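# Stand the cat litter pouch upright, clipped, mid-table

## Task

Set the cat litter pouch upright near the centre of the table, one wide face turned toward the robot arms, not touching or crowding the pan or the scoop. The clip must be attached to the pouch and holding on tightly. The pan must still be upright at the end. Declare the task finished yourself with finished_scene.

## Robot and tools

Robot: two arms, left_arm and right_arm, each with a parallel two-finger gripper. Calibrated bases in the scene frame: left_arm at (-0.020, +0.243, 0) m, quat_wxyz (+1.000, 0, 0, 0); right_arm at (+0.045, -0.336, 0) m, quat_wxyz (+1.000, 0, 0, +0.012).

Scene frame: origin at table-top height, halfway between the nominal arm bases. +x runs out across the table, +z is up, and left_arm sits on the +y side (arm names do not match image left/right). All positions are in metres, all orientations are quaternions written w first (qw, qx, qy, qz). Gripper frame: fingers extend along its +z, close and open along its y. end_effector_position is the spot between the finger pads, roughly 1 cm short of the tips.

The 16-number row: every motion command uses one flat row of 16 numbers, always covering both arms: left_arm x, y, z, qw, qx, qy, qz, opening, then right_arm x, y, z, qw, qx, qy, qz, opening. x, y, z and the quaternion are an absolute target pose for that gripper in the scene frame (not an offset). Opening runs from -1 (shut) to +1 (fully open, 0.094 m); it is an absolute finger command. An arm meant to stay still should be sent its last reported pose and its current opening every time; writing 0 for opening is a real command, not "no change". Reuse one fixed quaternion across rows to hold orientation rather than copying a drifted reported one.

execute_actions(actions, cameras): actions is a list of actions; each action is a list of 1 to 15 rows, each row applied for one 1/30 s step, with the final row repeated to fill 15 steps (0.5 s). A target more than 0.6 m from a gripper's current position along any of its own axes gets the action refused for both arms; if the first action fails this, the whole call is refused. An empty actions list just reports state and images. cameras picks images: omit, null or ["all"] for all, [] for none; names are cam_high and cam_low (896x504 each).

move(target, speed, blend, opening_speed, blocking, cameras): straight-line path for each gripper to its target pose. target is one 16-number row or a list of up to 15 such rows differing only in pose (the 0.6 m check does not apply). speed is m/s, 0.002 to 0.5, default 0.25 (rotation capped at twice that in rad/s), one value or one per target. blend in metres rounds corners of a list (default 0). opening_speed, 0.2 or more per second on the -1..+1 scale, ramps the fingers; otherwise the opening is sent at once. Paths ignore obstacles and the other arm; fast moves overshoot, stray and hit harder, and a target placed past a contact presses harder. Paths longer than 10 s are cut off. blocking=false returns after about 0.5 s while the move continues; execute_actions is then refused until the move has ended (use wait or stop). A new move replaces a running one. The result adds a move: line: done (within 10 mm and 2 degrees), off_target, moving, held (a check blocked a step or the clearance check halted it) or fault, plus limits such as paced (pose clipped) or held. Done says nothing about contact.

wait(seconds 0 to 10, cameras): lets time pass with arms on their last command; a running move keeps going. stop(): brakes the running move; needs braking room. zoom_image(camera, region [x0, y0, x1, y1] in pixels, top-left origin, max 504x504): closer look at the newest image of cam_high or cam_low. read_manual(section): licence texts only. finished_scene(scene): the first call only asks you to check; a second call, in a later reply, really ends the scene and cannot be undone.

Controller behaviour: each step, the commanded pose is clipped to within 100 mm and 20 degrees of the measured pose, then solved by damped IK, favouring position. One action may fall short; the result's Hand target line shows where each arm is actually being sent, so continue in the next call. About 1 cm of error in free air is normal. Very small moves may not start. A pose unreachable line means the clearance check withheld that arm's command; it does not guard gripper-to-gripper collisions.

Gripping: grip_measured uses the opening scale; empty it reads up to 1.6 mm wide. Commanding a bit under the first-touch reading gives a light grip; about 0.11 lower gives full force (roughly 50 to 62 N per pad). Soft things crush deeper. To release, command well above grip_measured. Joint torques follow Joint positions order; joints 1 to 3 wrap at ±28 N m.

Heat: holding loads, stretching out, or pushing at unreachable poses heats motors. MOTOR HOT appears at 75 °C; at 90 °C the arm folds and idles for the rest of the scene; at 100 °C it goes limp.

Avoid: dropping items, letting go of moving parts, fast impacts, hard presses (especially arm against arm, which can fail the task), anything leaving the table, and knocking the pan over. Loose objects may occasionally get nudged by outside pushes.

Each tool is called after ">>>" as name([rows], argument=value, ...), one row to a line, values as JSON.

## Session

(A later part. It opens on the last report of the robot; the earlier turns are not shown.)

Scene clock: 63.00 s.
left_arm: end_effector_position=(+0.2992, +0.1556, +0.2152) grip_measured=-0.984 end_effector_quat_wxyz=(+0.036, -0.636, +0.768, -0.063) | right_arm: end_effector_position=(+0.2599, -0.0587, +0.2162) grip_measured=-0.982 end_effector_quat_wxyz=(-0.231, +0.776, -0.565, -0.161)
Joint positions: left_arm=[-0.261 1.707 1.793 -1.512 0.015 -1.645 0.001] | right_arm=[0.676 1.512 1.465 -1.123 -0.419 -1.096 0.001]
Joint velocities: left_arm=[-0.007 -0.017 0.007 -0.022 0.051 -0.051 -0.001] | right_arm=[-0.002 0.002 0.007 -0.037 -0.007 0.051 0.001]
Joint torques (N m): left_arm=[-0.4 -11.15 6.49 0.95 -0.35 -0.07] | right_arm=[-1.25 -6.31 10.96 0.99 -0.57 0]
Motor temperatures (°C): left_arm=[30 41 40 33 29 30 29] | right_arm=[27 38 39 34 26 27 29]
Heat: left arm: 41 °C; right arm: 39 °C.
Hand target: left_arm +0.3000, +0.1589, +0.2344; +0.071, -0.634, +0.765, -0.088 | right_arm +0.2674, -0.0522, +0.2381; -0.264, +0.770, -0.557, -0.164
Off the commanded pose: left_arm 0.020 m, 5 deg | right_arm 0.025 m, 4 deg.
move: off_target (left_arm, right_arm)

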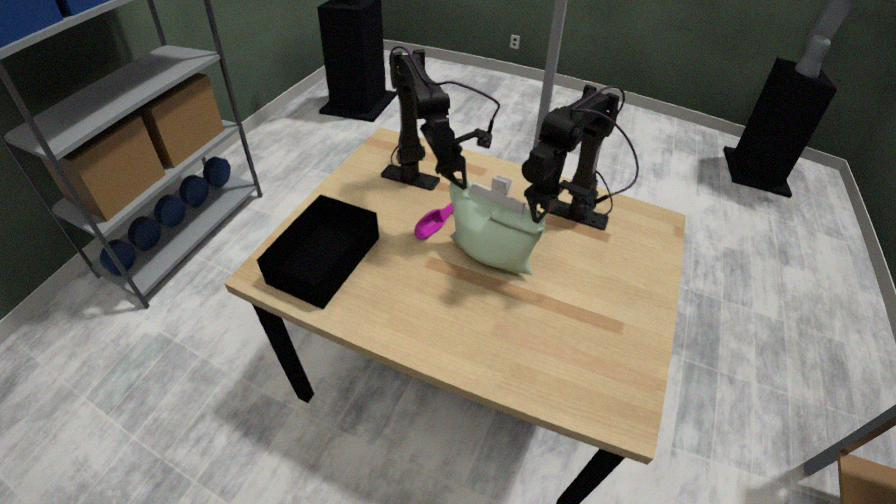

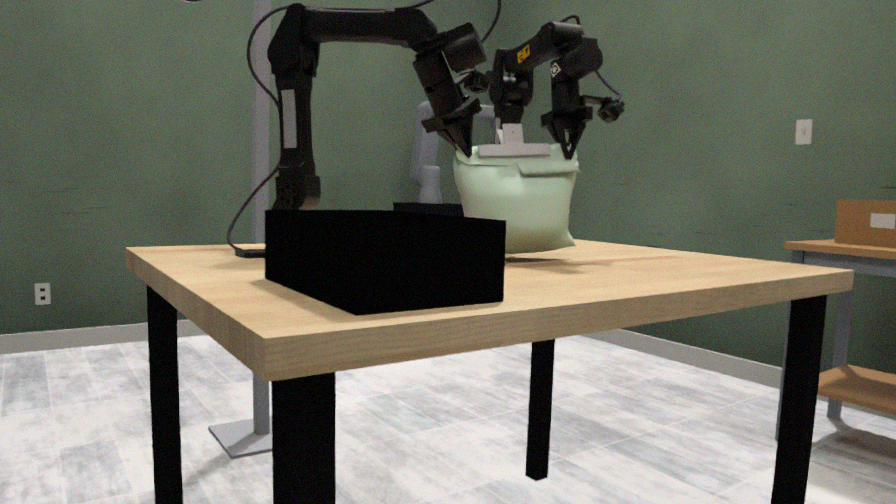

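>>> move(target=[0.275, 0.158, 0.235, 0.0782, -0.6864, 0.7183, -0.0819, -1.0, 0.281, -0.055, 0.238, 0.2496, -0.811, 0.4957, 0.185, -1.0], speed=0.08)

Scene clock: 65.00 s.
left_arm: end_effector_position=(+0.2760, +0.1559, +0.2176) grip_measured=-0.984 end_effector_quat_wxyz=(-0.051, +0.689, -0.721, +0.058) | right_arm: end_effector_position=(+0.2740, -0.0638, +0.2176) grip_measured=-0.982 end_effector_quat_wxyz=(-0.218, +0.816, -0.504, -0.181)
Joint positions: left_arm=[-0.308 1.617 1.703 -1.506 -0.034 -1.83 0.001] | right_arm=[0.6 1.62 1.588 -1.247 -0.502 -1.336 0.001]
Joint velocities: left_arm=[-0.002 0.002 0.002 0.037 -0.007 0.081 0] | right_arm=[-0.012 0.002 -0.007 0.022 -0.051 0.022 -0.001]
Joint torques (N m): left_arm=[-0.73 -10.06 6.72 0.84 -0.34 -0.02] | right_arm=[-1.02 -6.79 10.48 0.75 -0.7 0.03]
Motor temperatures (°C): left_arm=[30 40 40 33 29 30 29] | right_arm=[27 38 39 34 26 27 29]
Heat: left arm: 40 °C; right arm: 39 °C.
Hand target: left_arm +0.2750, +0.1583, +0.2345; -0.078, +0.686, -0.719, +0.082 | right_arm +0.2807, -0.0566, +0.2379; -0.250, +0.811, -0.496, -0.184
Off the commanded pose: left_arm 0.018 m, 4 deg | right_arm 0.023 m, 4 deg.
move: off_target (left_arm, right_arm)

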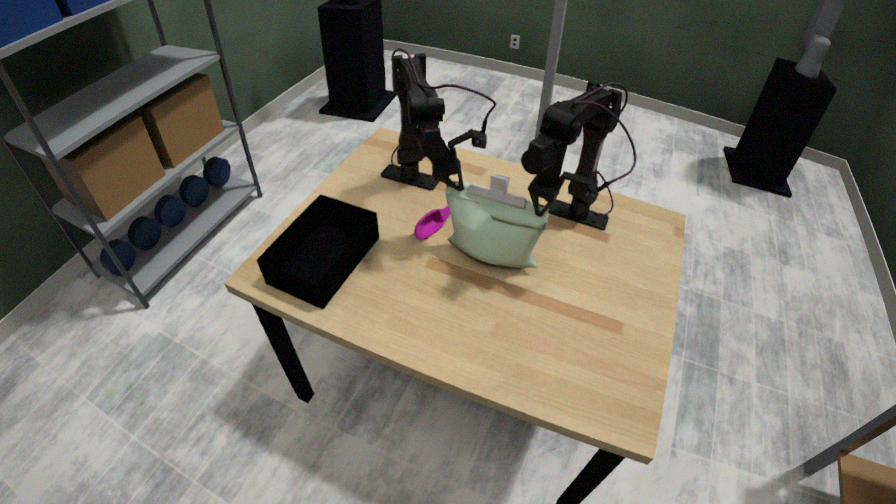

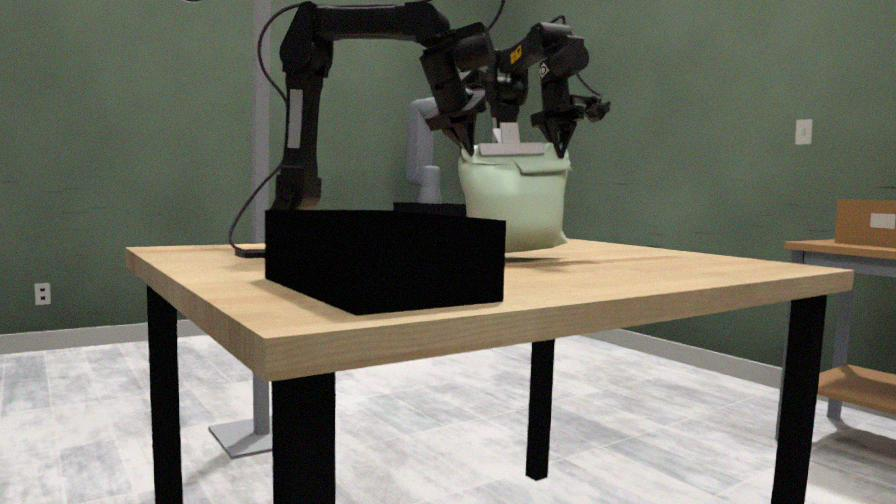

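>>> zoom_image(camera="cam_low", region=[400, 80, 680, 290])

>>> zoom_image(camera="cam_high", region=[380, 120, 660, 310])

Scaled by 1.800.

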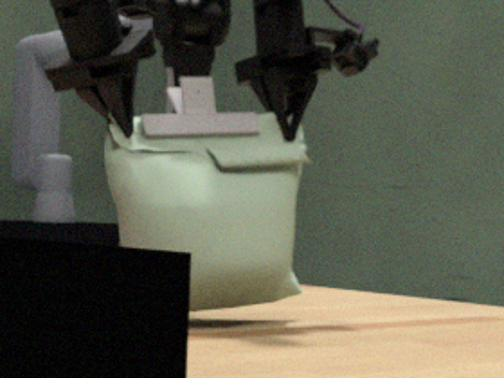

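Scaled by 1.800.

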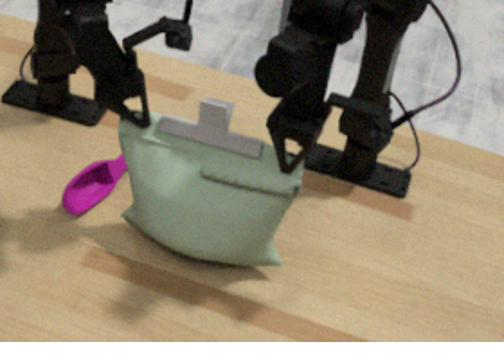

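>>> move(target=[0.275, 0.158, 0.21, 0.0782, -0.6864, 0.7183, -0.0819, -1.0, 0.281, -0.055, 0.213, 0.2496, -0.811, 0.4957, 0.185, -1.0], speed=0.05)

Scene clock: 66.53 s.
left_arm: end_effector_position=(+0.2728, +0.1570, +0.1947) grip_measured=-0.984 end_effector_quat_wxyz=(-0.052, +0.689, -0.721, +0.057) | right_arm: end_effector_position=(+0.2773, -0.0612, +0.2049) grip_measured=-0.982 end_effector_quat_wxyz=(-0.222, +0.816, -0.502, -0.180)
Joint positions: left_arm=[-0.31 1.579 1.57 -1.411 -0.038 -1.832 0.001] | right_arm=[0.6 1.62 1.534 -1.184 -0.504 -1.337 0.001]
Joint velocities: left_arm=[0.002 -0.002 0.002 0.037 0.007 -0.007 0] | right_arm=[0.002 0.017 -0.017 0.007 -0.022 -0.081 0.001]
Joint torques (N m): left_arm=[-0.55 -9.42 6.63 0.93 -0.31 -0.01] | right_arm=[-0.72 -8.08 6.04 1.06 -0.68 0.11]
Motor temperatures (°C): left_arm=[30 40 40 33 29 30 29] | right_arm=[27 38 39 34 26 27 29]
Heat: left arm: 40 °C; right arm: 39 °C.
Hand target: left_arm +0.2746, +0.1582, +0.2097; -0.077, +0.686, -0.719, +0.082 | right_arm +0.2809, -0.0556, +0.2136; -0.249, +0.812, -0.495, -0.185
Off the commanded pose: left_arm 0.016 m, 4 deg | right_arm 0.011 m, 3 deg.
move: off_target (left_arm, right_arm)

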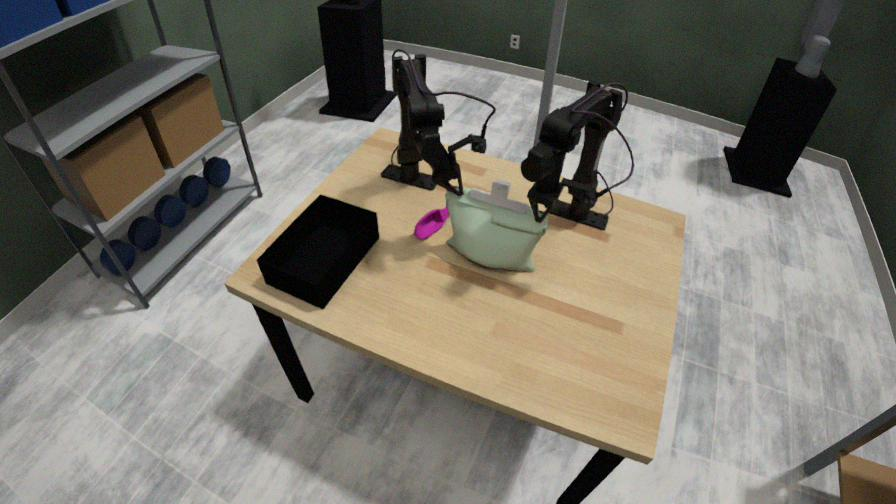

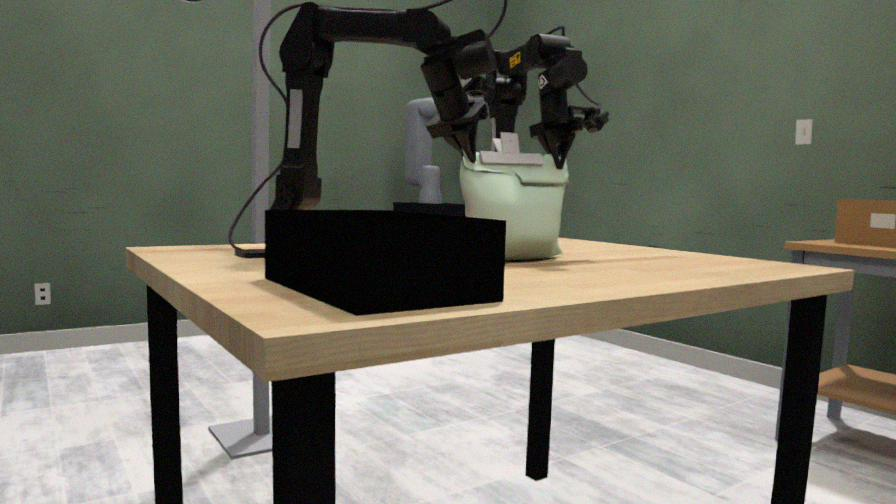

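>>> move(target=[0.275, 0.158, 0.192, 0.0782, -0.6864, 0.7183, -0.0819, -1.0, 0.28, -0.055, 0.195, 0.2496, -0.811, 0.4957, 0.185, -1.0], speed=0.04)

>>> zoom_image(camera="cam_low", region=[400, 80, 680, 290])

>>> zoom_image(camera="cam_high", region=[380, 120, 660, 310])

Scene clock: 67.70 s.
left_arm: end_effector_position=(+0.2747, +0.1576, +0.1831) grip_measured=-0.984 end_effector_quat_wxyz=(-0.062, +0.688, -0.720, +0.067) | right_arm: end_effector_position=(+0.2783, -0.0597, +0.1927) grip_measured=-0.982 end_effector_quat_wxyz=(-0.230, +0.816, -0.499, -0.181)
Joint positions: left_arm=[-0.31 1.55 1.489 -1.333 -0.044 -1.832 0.001] | right_arm=[0.599 1.607 1.465 -1.112 -0.512 -1.337 0.001]
Joint velocities: left_arm=[0.002 0.002 0.012 0.037 -0.066 0.007 0] | right_arm=[-0.022 0.012 -0.002 -0.007 0.037 0.037 -0.001]
Joint torques (N m): left_arm=[-0.79 -8.1 6.04 0.96 -0.19 0] | right_arm=[-0.31 -7.73 4.83 1.15 -0.59 0.01]
Motor temperatures (°C): left_arm=[30 40 40 33 29 30 29] | right_arm=[27 38 39 34 26 27 29]
Heat: left arm: 40 °C; right arm: 39 °C.
Hand target: left_arm +0.2750, +0.1579, +0.1916; -0.077, +0.686, -0.719, +0.082 | right_arm +0.2799, -0.0554, +0.1954; -0.249, +0.812, -0.495, -0.185
Off the commanded pose: left_arm 0.009 m, 3 deg | right_arm 0.005 m, 2 deg.
move: off_target (left_arm)

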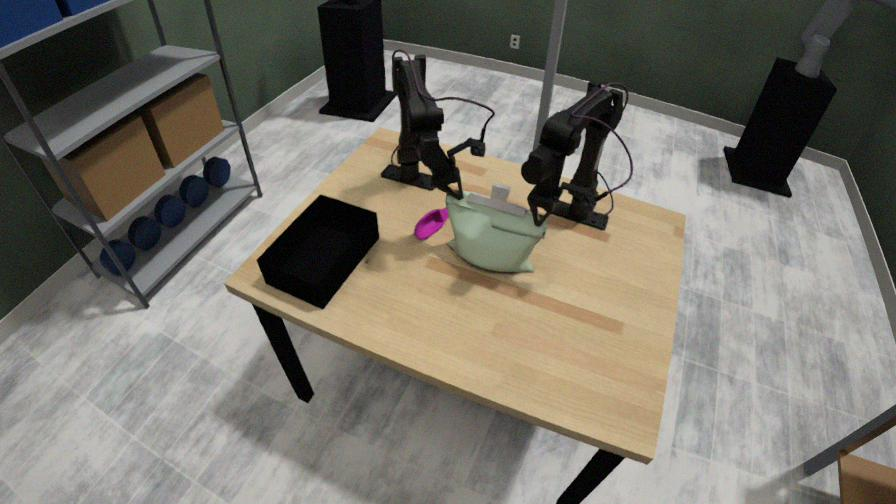

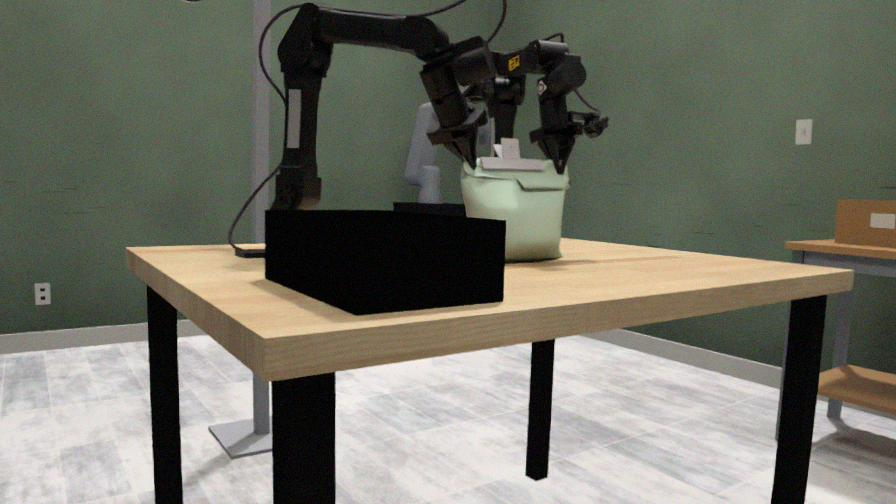

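Scaled by 1.800.

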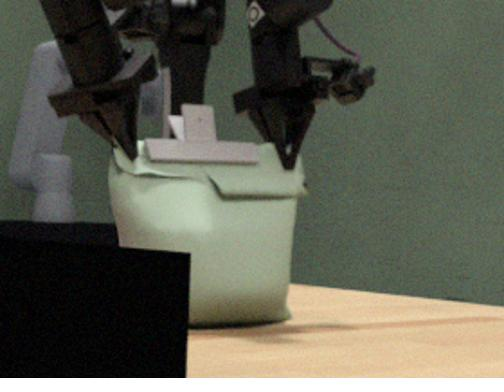

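Scaled by 1.800.

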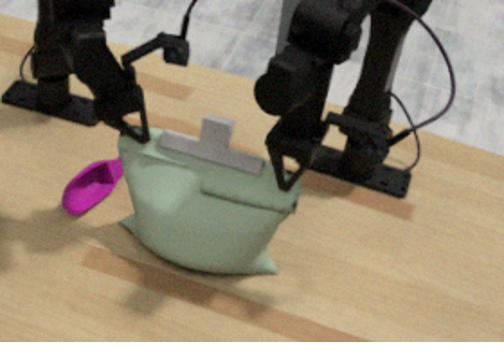

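>>> move(target=[0.275, 0.158, 0.182, 0.0782, -0.6864, 0.7183, -0.0819, -1.0, 0.28, -0.055, 0.183, 0.2496, -0.811, 0.4957, 0.185, -1.0], speed=0.04)

>>> zoom_image(camera="cam_low", region=[400, 80, 680, 290])

>>> zoom_image(camera="cam_high", region=[380, 120, 660, 310])

Scene clock: 68.77 s.
left_arm: end_effector_position=(+0.2767, +0.1578, +0.1768) grip_measured=-0.984 end_effector_quat_wxyz=(-0.068, +0.688, -0.719, +0.073) | right_arm: end_effector_position=(+0.2796, -0.0593, +0.1853) grip_measured=-0.982 end_effector_quat_wxyz=(-0.238, +0.815, -0.497, -0.178)
Joint positions: left_arm=[-0.31 1.537 1.448 -1.287 -0.049 -1.832 0.001] | right_arm=[0.597 1.595 1.418 -1.061 -0.513 -1.337 0.001]
Joint velocities: left_arm=[-0.007 -0.032 -0.012 -0.007 -0.007 0.037 0] | right_arm=[0.012 0.017 0.007 -0.037 -0.037 0.022 -0.001]
Joint torques (N m): left_arm=[-0.59 -7.39 5.72 0.88 -0.21 -0.06] | right_arm=[-0.14 -6.89 4.48 1.1 -0.65 0.05]
Motor temperatures (°C): left_arm=[30 40 39 33 29 30 29] | right_arm=[27 39 38 34 26 27 29]
Heat: left arm: 40 °C; right arm: 39 °C.
Hand target: left_arm +0.2750, +0.1581, +0.1819; -0.078, +0.686, -0.719, +0.082 | right_arm +0.2800, -0.0552, +0.1834; -0.249, +0.811, -0.495, -0.185
Off the commanded pose: left_arm 0.005 m, 2 deg | right_arm 0.005 m, 2 deg.
move: done

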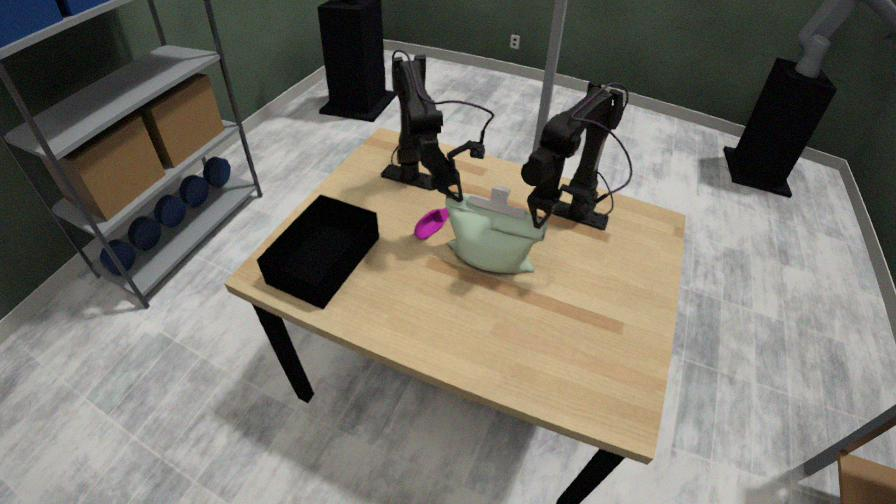

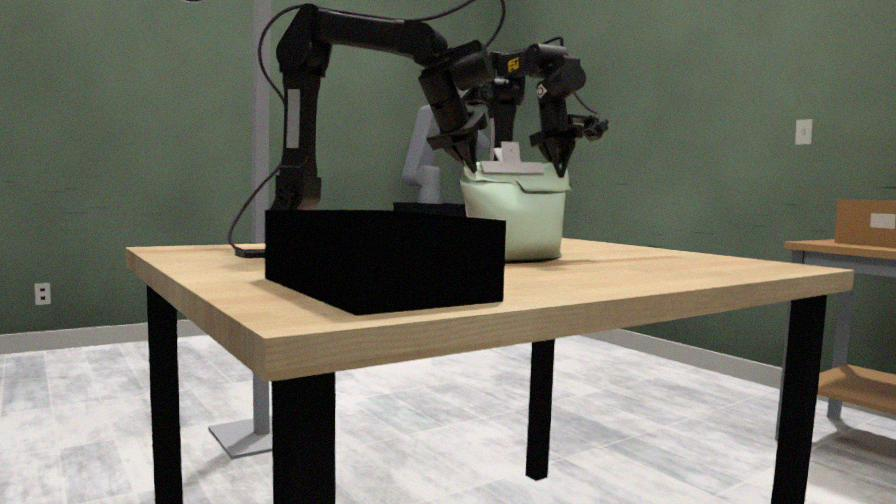

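Scaled by 1.800.

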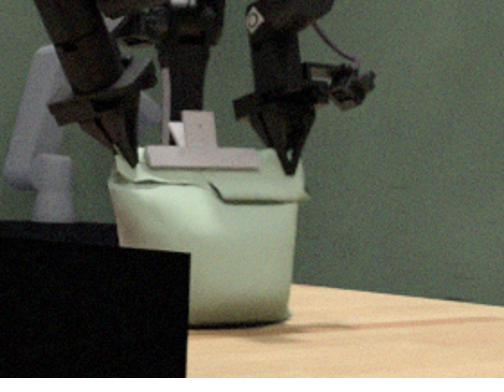

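Scaled by 1.800.

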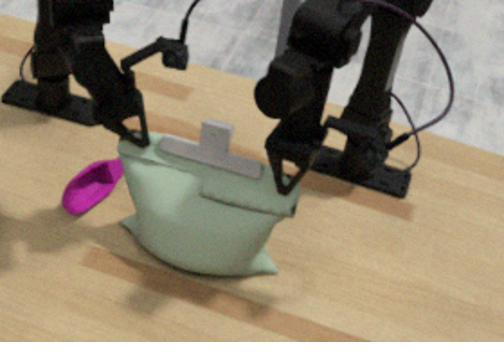

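>>> move(target=[0.275, 0.157, 0.172, 0.0782, -0.6864, 0.7183, -0.0819, -1.0, 0.28, -0.0545, 0.173, 0.2496, -0.811, 0.4957, 0.185, -1.0], speed=0.04)

>>> zoom_image(camera="cam_low", region=[400, 80, 680, 290])

>>> zoom_image(camera="cam_high", region=[380, 120, 660, 310])

Scene clock: 69.83 s.
left_arm: end_effector_position=(+0.2778, +0.1587, +0.1682) grip_measured=-0.984 end_effector_quat_wxyz=(-0.072, +0.689, -0.717, +0.074) | right_arm: end_effector_position=(+0.2804, -0.0574, +0.1784) grip_measured=-0.982 end_effector_quat_wxyz=(-0.245, +0.815, -0.494, -0.179)
Joint positions: left_arm=[-0.31 1.53 1.406 -1.246 -0.055 -1.834 0.001] | right_arm=[0.597 1.591 1.38 -1.014 -0.52 -1.337 0.001]
Joint velocities: left_arm=[0.002 0.002 0.007 0.007 0.007 0.037 0] | right_arm=[-0.012 0.002 -0.022 -0.007 -0.007 -0.037 0]
Joint torques (N m): left_arm=[-0.81 -7.21 5.6 0.84 -0.11 -0.01] | right_arm=[0.02 -6.63 4.42 1.16 -0.49 0.11]
Motor temperatures (°C): left_arm=[30 39 39 33 29 30 29] | right_arm=[27 39 38 34 26 27 29]
Heat: left arm: 39 °C; right arm: 39 °C.
Hand target: left_arm +0.2749, +0.1571, +0.1717; -0.078, +0.686, -0.719, +0.082 | right_arm +0.2800, -0.0547, +0.1731; -0.249, +0.811, -0.496, -0.185
Off the commanded pose: left_arm 0.005 m, 1 deg | right_arm 0.006 m, 1 deg.
move: done

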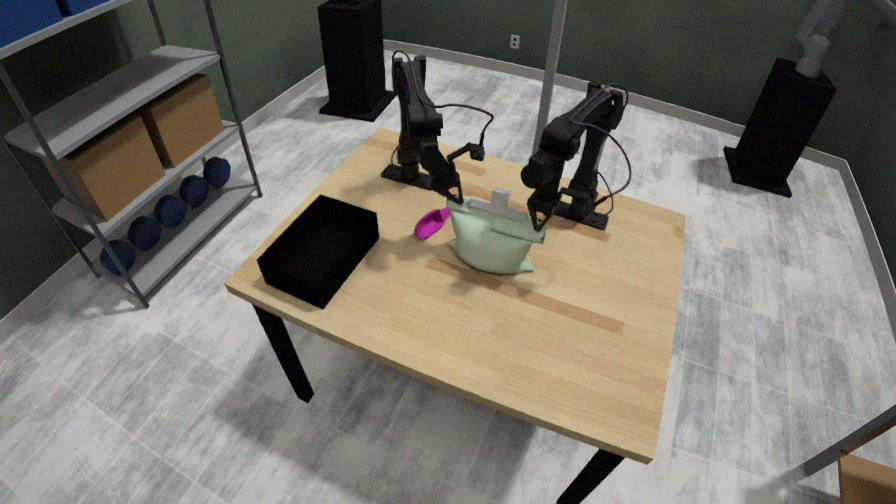

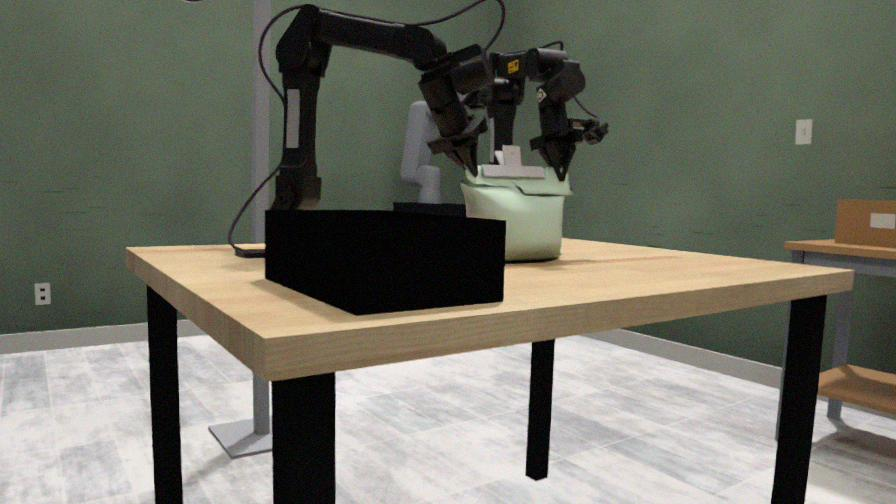

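Scaled by 1.800.

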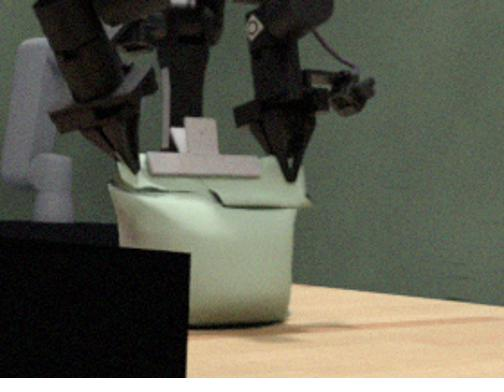

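Scaled by 1.800.

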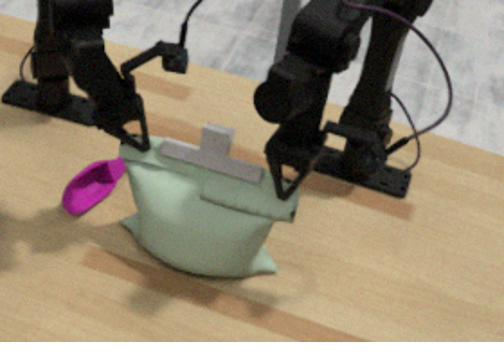

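>>> move(target=[0.276, 0.158, 0.169, 0.0782, -0.6864, 0.7183, -0.0819, -0.5, 0.28, -0.056, 0.178, 0.2496, -0.811, 0.4957, 0.185, -0.5], speed=0.03, opening_speed=0.3)

>>> zoom_image(camera="cam_low", region=[400, 80, 680, 290])

>>> zoom_image(camera="cam_high", region=[380, 120, 660, 310])

Scene clock: 72.27 s.
left_arm: end_effector_position=(+0.2789, +0.1585, +0.1664) grip_measured=-0.502 end_effector_quat_wxyz=(-0.073, +0.689, -0.717, +0.076) | right_arm: end_effector_position=(+0.2825, -0.0559, +0.1794) grip_measured=-0.502 end_effector_quat_wxyz=(-0.250, +0.815, -0.493, -0.176)
Joint positions: left_arm=[-0.31 1.529 1.396 -1.233 -0.056 -1.834 0.023] | right_arm=[0.597 1.591 1.38 -1.002 -0.52 -1.337 0.023]
Joint velocities: left_arm=[-0.032 0.002 0.002 0.037 -0.022 -0.051 -0.001] | right_arm=[0.002 0.002 0.002 -0.11 0.051 -0.066 -0.001]
Joint torques (N m): left_arm=[-0.47 -7.32 5.53 0.88 -0.09 0] | right_arm=[-0.34 -6.95 5.39 0.85 -0.5 0.05]
Motor temperatures (°C): left_arm=[30 39 39 33 29 30 29] | right_arm=[27 39 38 34 26 27 29]
Heat: left arm: 39 °C; right arm: 39 °C.
Hand target: left_arm +0.2761, +0.1581, +0.1690; -0.078, +0.686, -0.718, +0.082 | right_arm +0.2800, -0.0560, +0.1781; -0.249, +0.811, -0.496, -0.185
Off the commanded pose: left_arm 0.004 m, 1 deg | right_arm 0.003 m, 1 deg.
move: done

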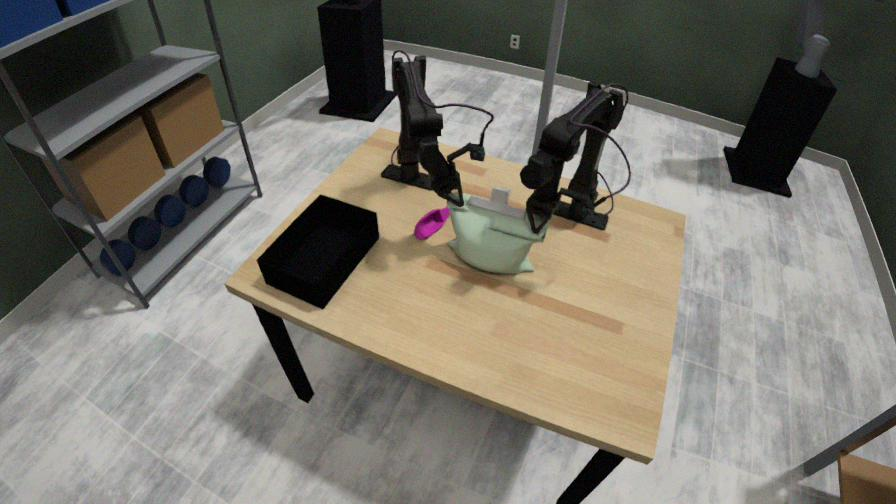

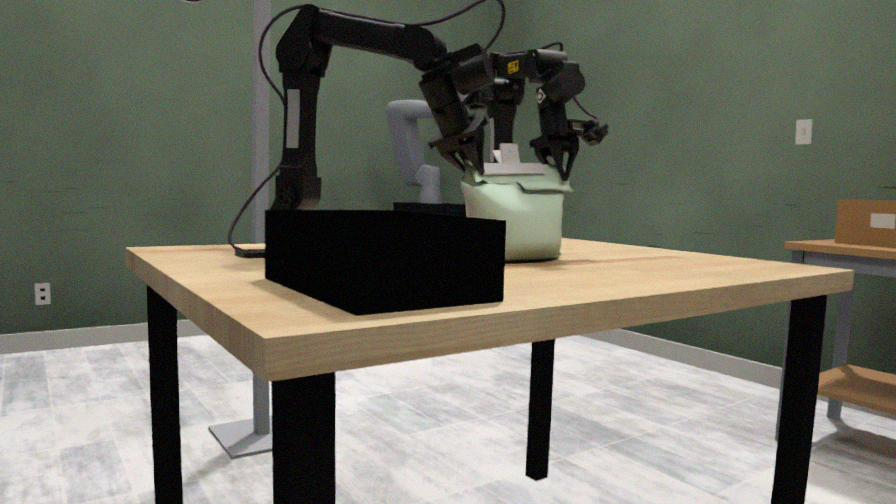

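Scaled by 1.800.

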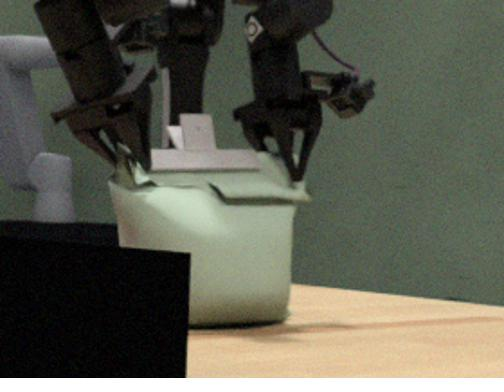

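Scaled by 1.800.

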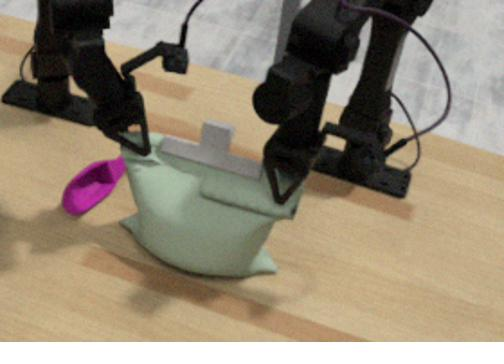

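>>> move(target=[0.2682, 0.1589, 0.2155, 0.0782, -0.6864, 0.7183, -0.0819, -0.5, 0.2845, -0.085, 0.22, 0.2496, -0.811, 0.4957, 0.185, -0.5], speed=0.05)

>>> zoom_image(camera="cam_low", region=[400, 80, 680, 290])

>>> zoom_image(camera="cam_high", region=[380, 120, 660, 310])

Scene clock: 74.43 s.
left_arm: end_effector_position=(+0.2711, +0.1590, +0.2059) grip_measured=-0.502 end_effector_quat_wxyz=(-0.073, +0.688, -0.718, +0.076) | right_arm: end_effector_position=(+0.2860, -0.0858, +0.2034) grip_measured=-0.502 end_effector_quat_wxyz=(-0.233, +0.813, -0.502, -0.181)
Joint positions: left_arm=[-0.316 1.529 1.556 -1.394 -0.056 -1.837 0.023] | right_arm=[0.51 1.589 1.49 -1.198 -0.539 -1.424 0.023]
Joint velocities: left_arm=[0.027 -0.007 0.012 -0.11 -0.051 0.037 -0.001] | right_arm=[0.002 -0.012 0.002 -0.11 -0.081 -0.007 0]
Joint torques (N m): left_arm=[-0.64 -6.26 8.43 0.58 -0.13 -0.04] | right_arm=[-0.72 -8.16 8.57 0.45 -0.65 -0.07]
Motor temperatures (°C): left_arm=[30 38 39 33 29 30 29] | right_arm=[27 39 38 34 26 27 29]
Heat: left arm: 39 °C; right arm: 39 °C.
Hand target: left_arm +0.2688, +0.1588, +0.2154; -0.078, +0.686, -0.718, +0.082 | right_arm +0.2841, -0.0853, +0.2197; -0.250, +0.811, -0.496, -0.184
Off the commanded pose: left_arm 0.010 m, 1 deg | right_arm 0.017 m, 2 deg.
move: off_target (right_arm)

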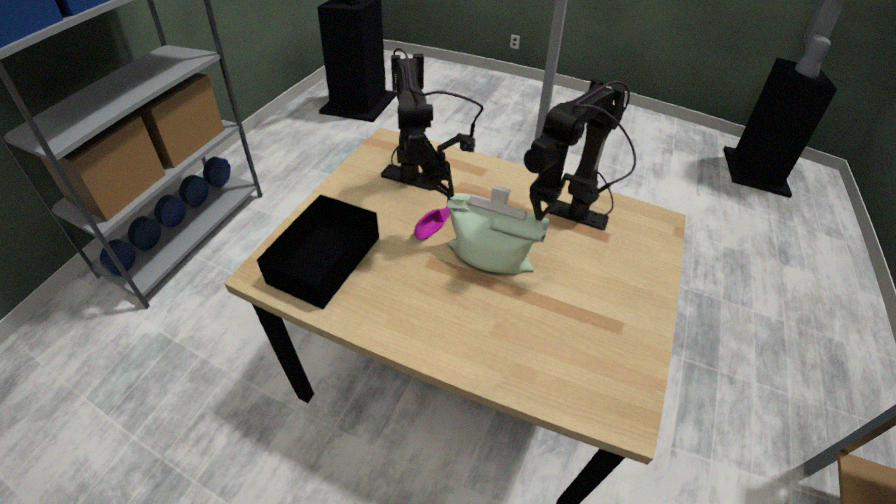

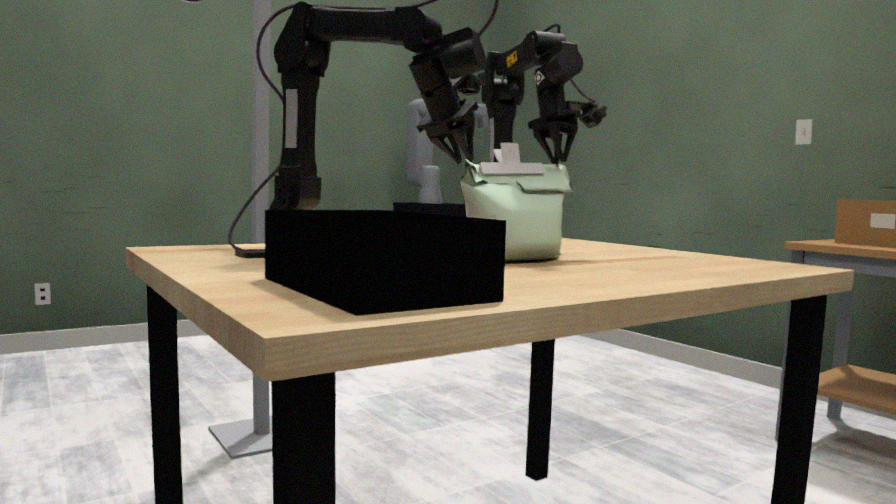

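Scaled by 1.800.

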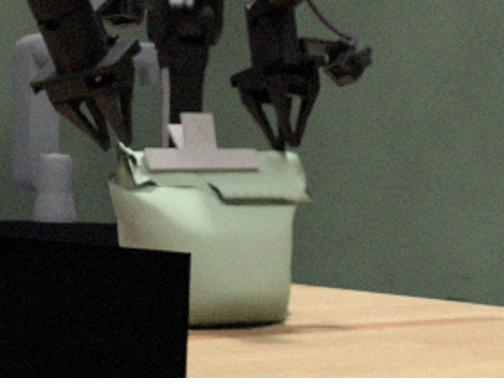

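Scaled by 1.800.

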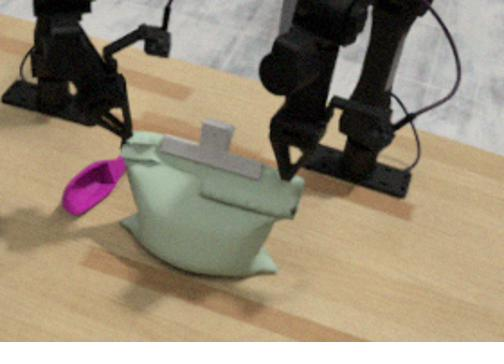

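>>> move(target=[0.255, 0.16, 0.28, 0.0782, -0.6864, 0.7183, -0.0819, -0.5, 0.287, -0.118, 0.266, 0.2496, -0.811, 0.4957, 0.185, -0.5], speed=0.06)

>>> zoom_image(camera="cam_low", region=[400, 80, 680, 290])

>>> zoom_image(camera="cam_high", region=[380, 120, 660, 310])

Scene clock: 76.40 s.
left_arm: end_effector_position=(+0.2611, +0.1585, +0.2695) grip_measured=-0.502 end_effector_quat_wxyz=(-0.091, +0.683, -0.716, +0.113) | right_arm: end_effector_position=(+0.2883, -0.1194, +0.2572) grip_measured=-0.502 end_effector_quat_wxyz=(-0.242, +0.814, -0.498, -0.176)
Joint positions: left_arm=[-0.328 1.511 1.791 -1.565 -0.056 -1.843 0.023] | right_arm=[0.401 1.589 1.71 -1.461 -0.567 -1.55 0.023]
Joint velocities: left_arm=[-0.007 -0.012 -0.022 0.051 0.022 -0.022 -0.001] | right_arm=[-0.002 -0.002 -0.007 0.022 0.037 0.007 -0.002]
Joint torques (N m): left_arm=[-0.46 -6.04 7.76 0.75 -0.13 -0.04] | right_arm=[-0.62 -5.96 7.91 0.32 -0.67 -0.05]
Motor temperatures (°C): left_arm=[30 37 39 33 29 30 29] | right_arm=[27 39 38 33 26 27 29]
Heat: left arm: 39 °C; right arm: 39 °C.
Hand target: left_arm +0.2560, +0.1600, +0.2789; -0.098, +0.681, -0.716, +0.119 | right_arm +0.2867, -0.1185, +0.2658; -0.250, +0.811, -0.496, -0.183
Off the commanded pose: left_arm 0.012 m, 4 deg | right_arm 0.009 m, 1 deg.
joint sent to its limit (left arm) — joint 4 (wrist pitch), lower limit. The joint targets are off in orientation, not in position.
move: off_target (left_arm)

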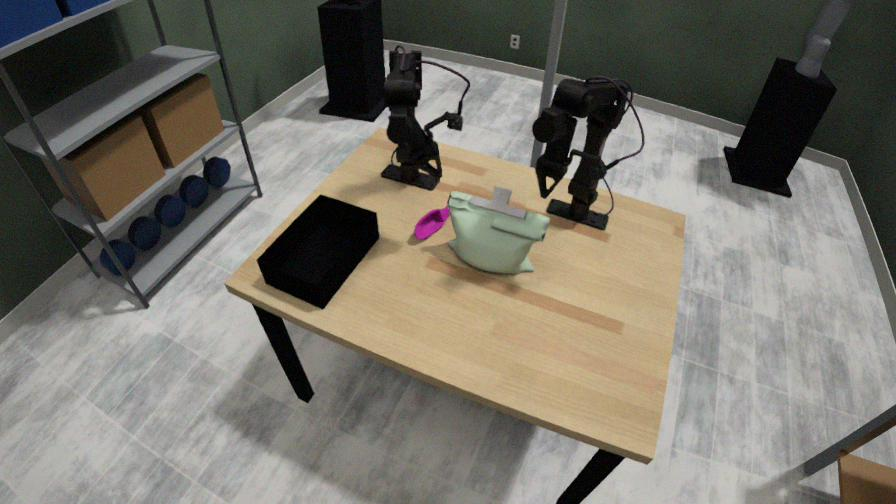

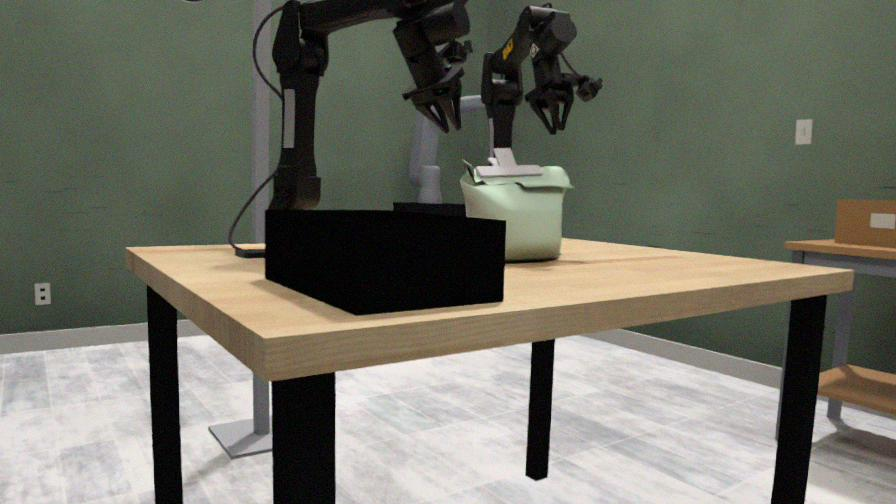

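Scaled by 1.800.

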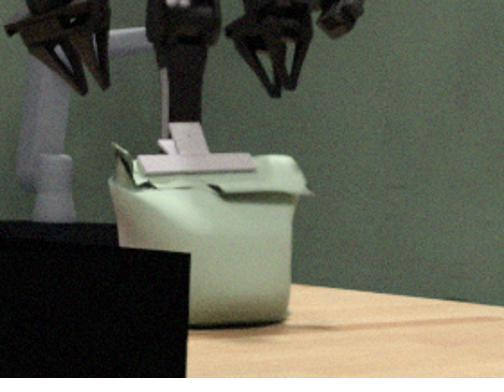

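Scaled by 1.800.

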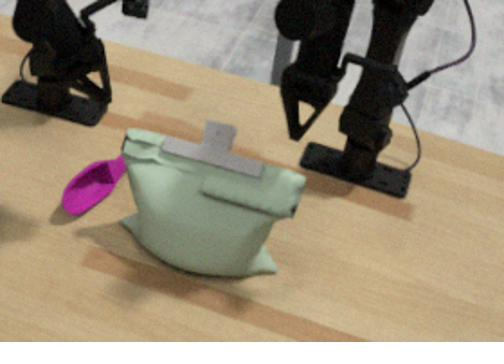

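>>> zoom_image(camera="cam_low", region=[450, 130, 590, 210])

>>> zoom_image(camera="cam_high", region=[430, 170, 570, 290])

Scaled by 3.600.

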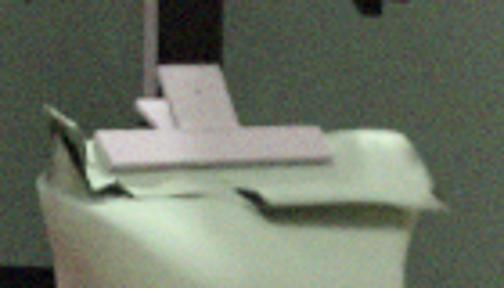

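Scaled by 3.600.

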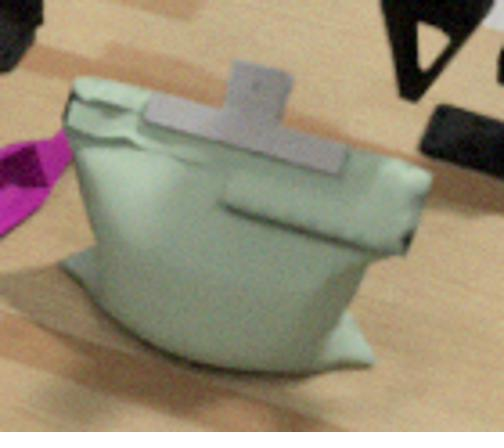

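>>> wait(seconds=1.5)

>>> zoom_image(camera="cam_low", region=[450, 130, 590, 210])

>>> zoom_image(camera="cam_high", region=[430, 170, 570, 290])

Scene clock: 78.43 s.
left_arm: end_effector_position=(+0.2611, +0.1586, +0.2694) grip_measured=-0.502 end_effector_quat_wxyz=(-0.091, +0.683, -0.716, +0.113) | right_arm: end_effector_position=(+0.2881, -0.1195, +0.2571) grip_measured=-0.502 end_effector_quat_wxyz=(-0.241, +0.814, -0.498, -0.176)
Joint positions: left_arm=[-0.328 1.511 1.791 -1.565 -0.056 -1.843 0.023] | right_arm=[0.401 1.589 1.71 -1.462 -0.567 -1.55 0.023]
Joint velocities: left_arm=[-0.007 0.007 -0.002 -0.022 -0.022 0.007 0.001] | right_arm=[-0.002 0.002 -0.007 0.037 0.037 -0.037 -0.001]
Joint torques (N m): left_arm=[-0.4 -6.04 7.97 0.76 -0.14 -0.04] | right_arm=[-0.59 -5.98 8.06 0.4 -0.64 -0.04]
Motor temperatures (°C): left_arm=[30 37 39 33 29 30 29] | right_arm=[27 39 38 33 26 27 29]
Heat: left arm: 39 °C; right arm: 39 °C.
Hand target: left_arm +0.2560, +0.1600, +0.2789; -0.098, +0.681, -0.716, +0.119 | right_arm +0.2867, -0.1185, +0.2658; -0.250, +0.811, -0.496, -0.183
Tool commands: left_gripper/opening=-0.5 right_gripper/opening=-0.5
Off the commanded pose: left_arm 0.012 m, 4 deg | right_arm 0.009 m, 1 deg.
wait: 1.50 s; at rest from the start

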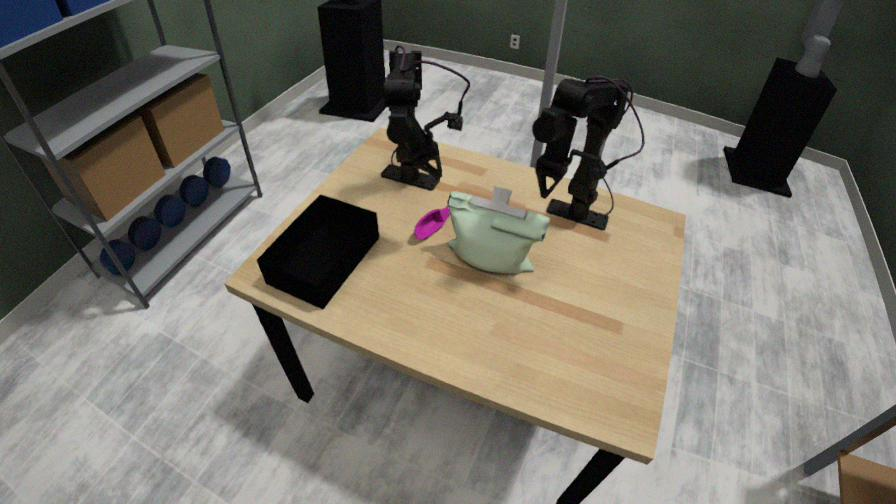

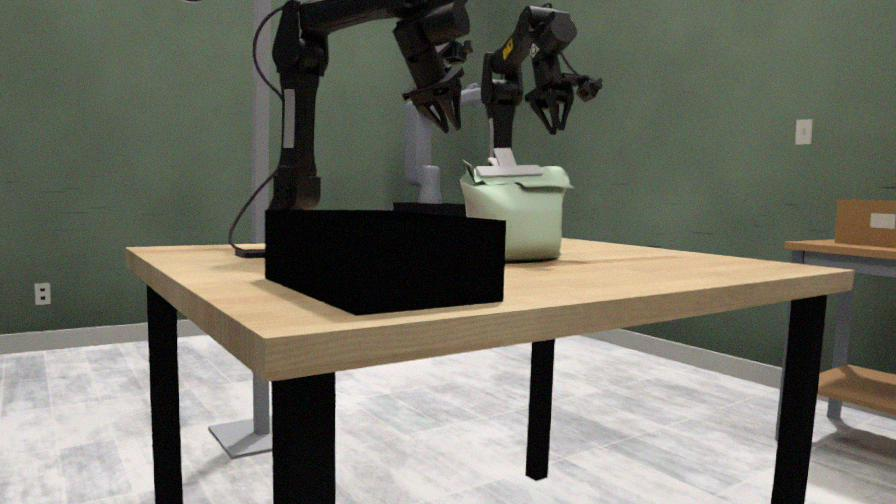

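Scaled by 3.600.

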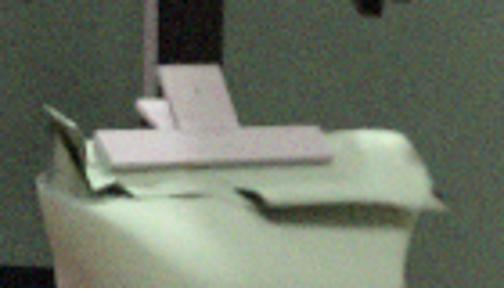

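Scaled by 3.600.

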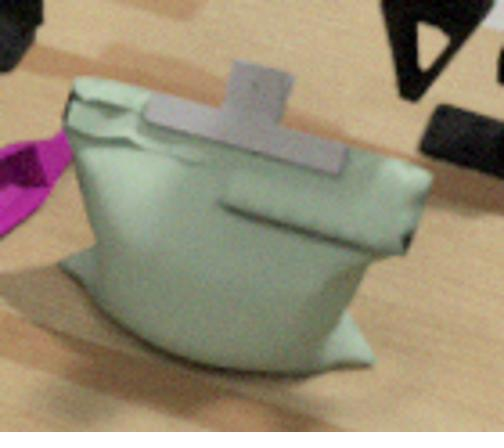

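>>> finished_scene(scene=1)

This call ended nothing. Check each condition of the task against the scene as it is now, look again where you are not sure, and mend what is not met. Then call finished_scene again.


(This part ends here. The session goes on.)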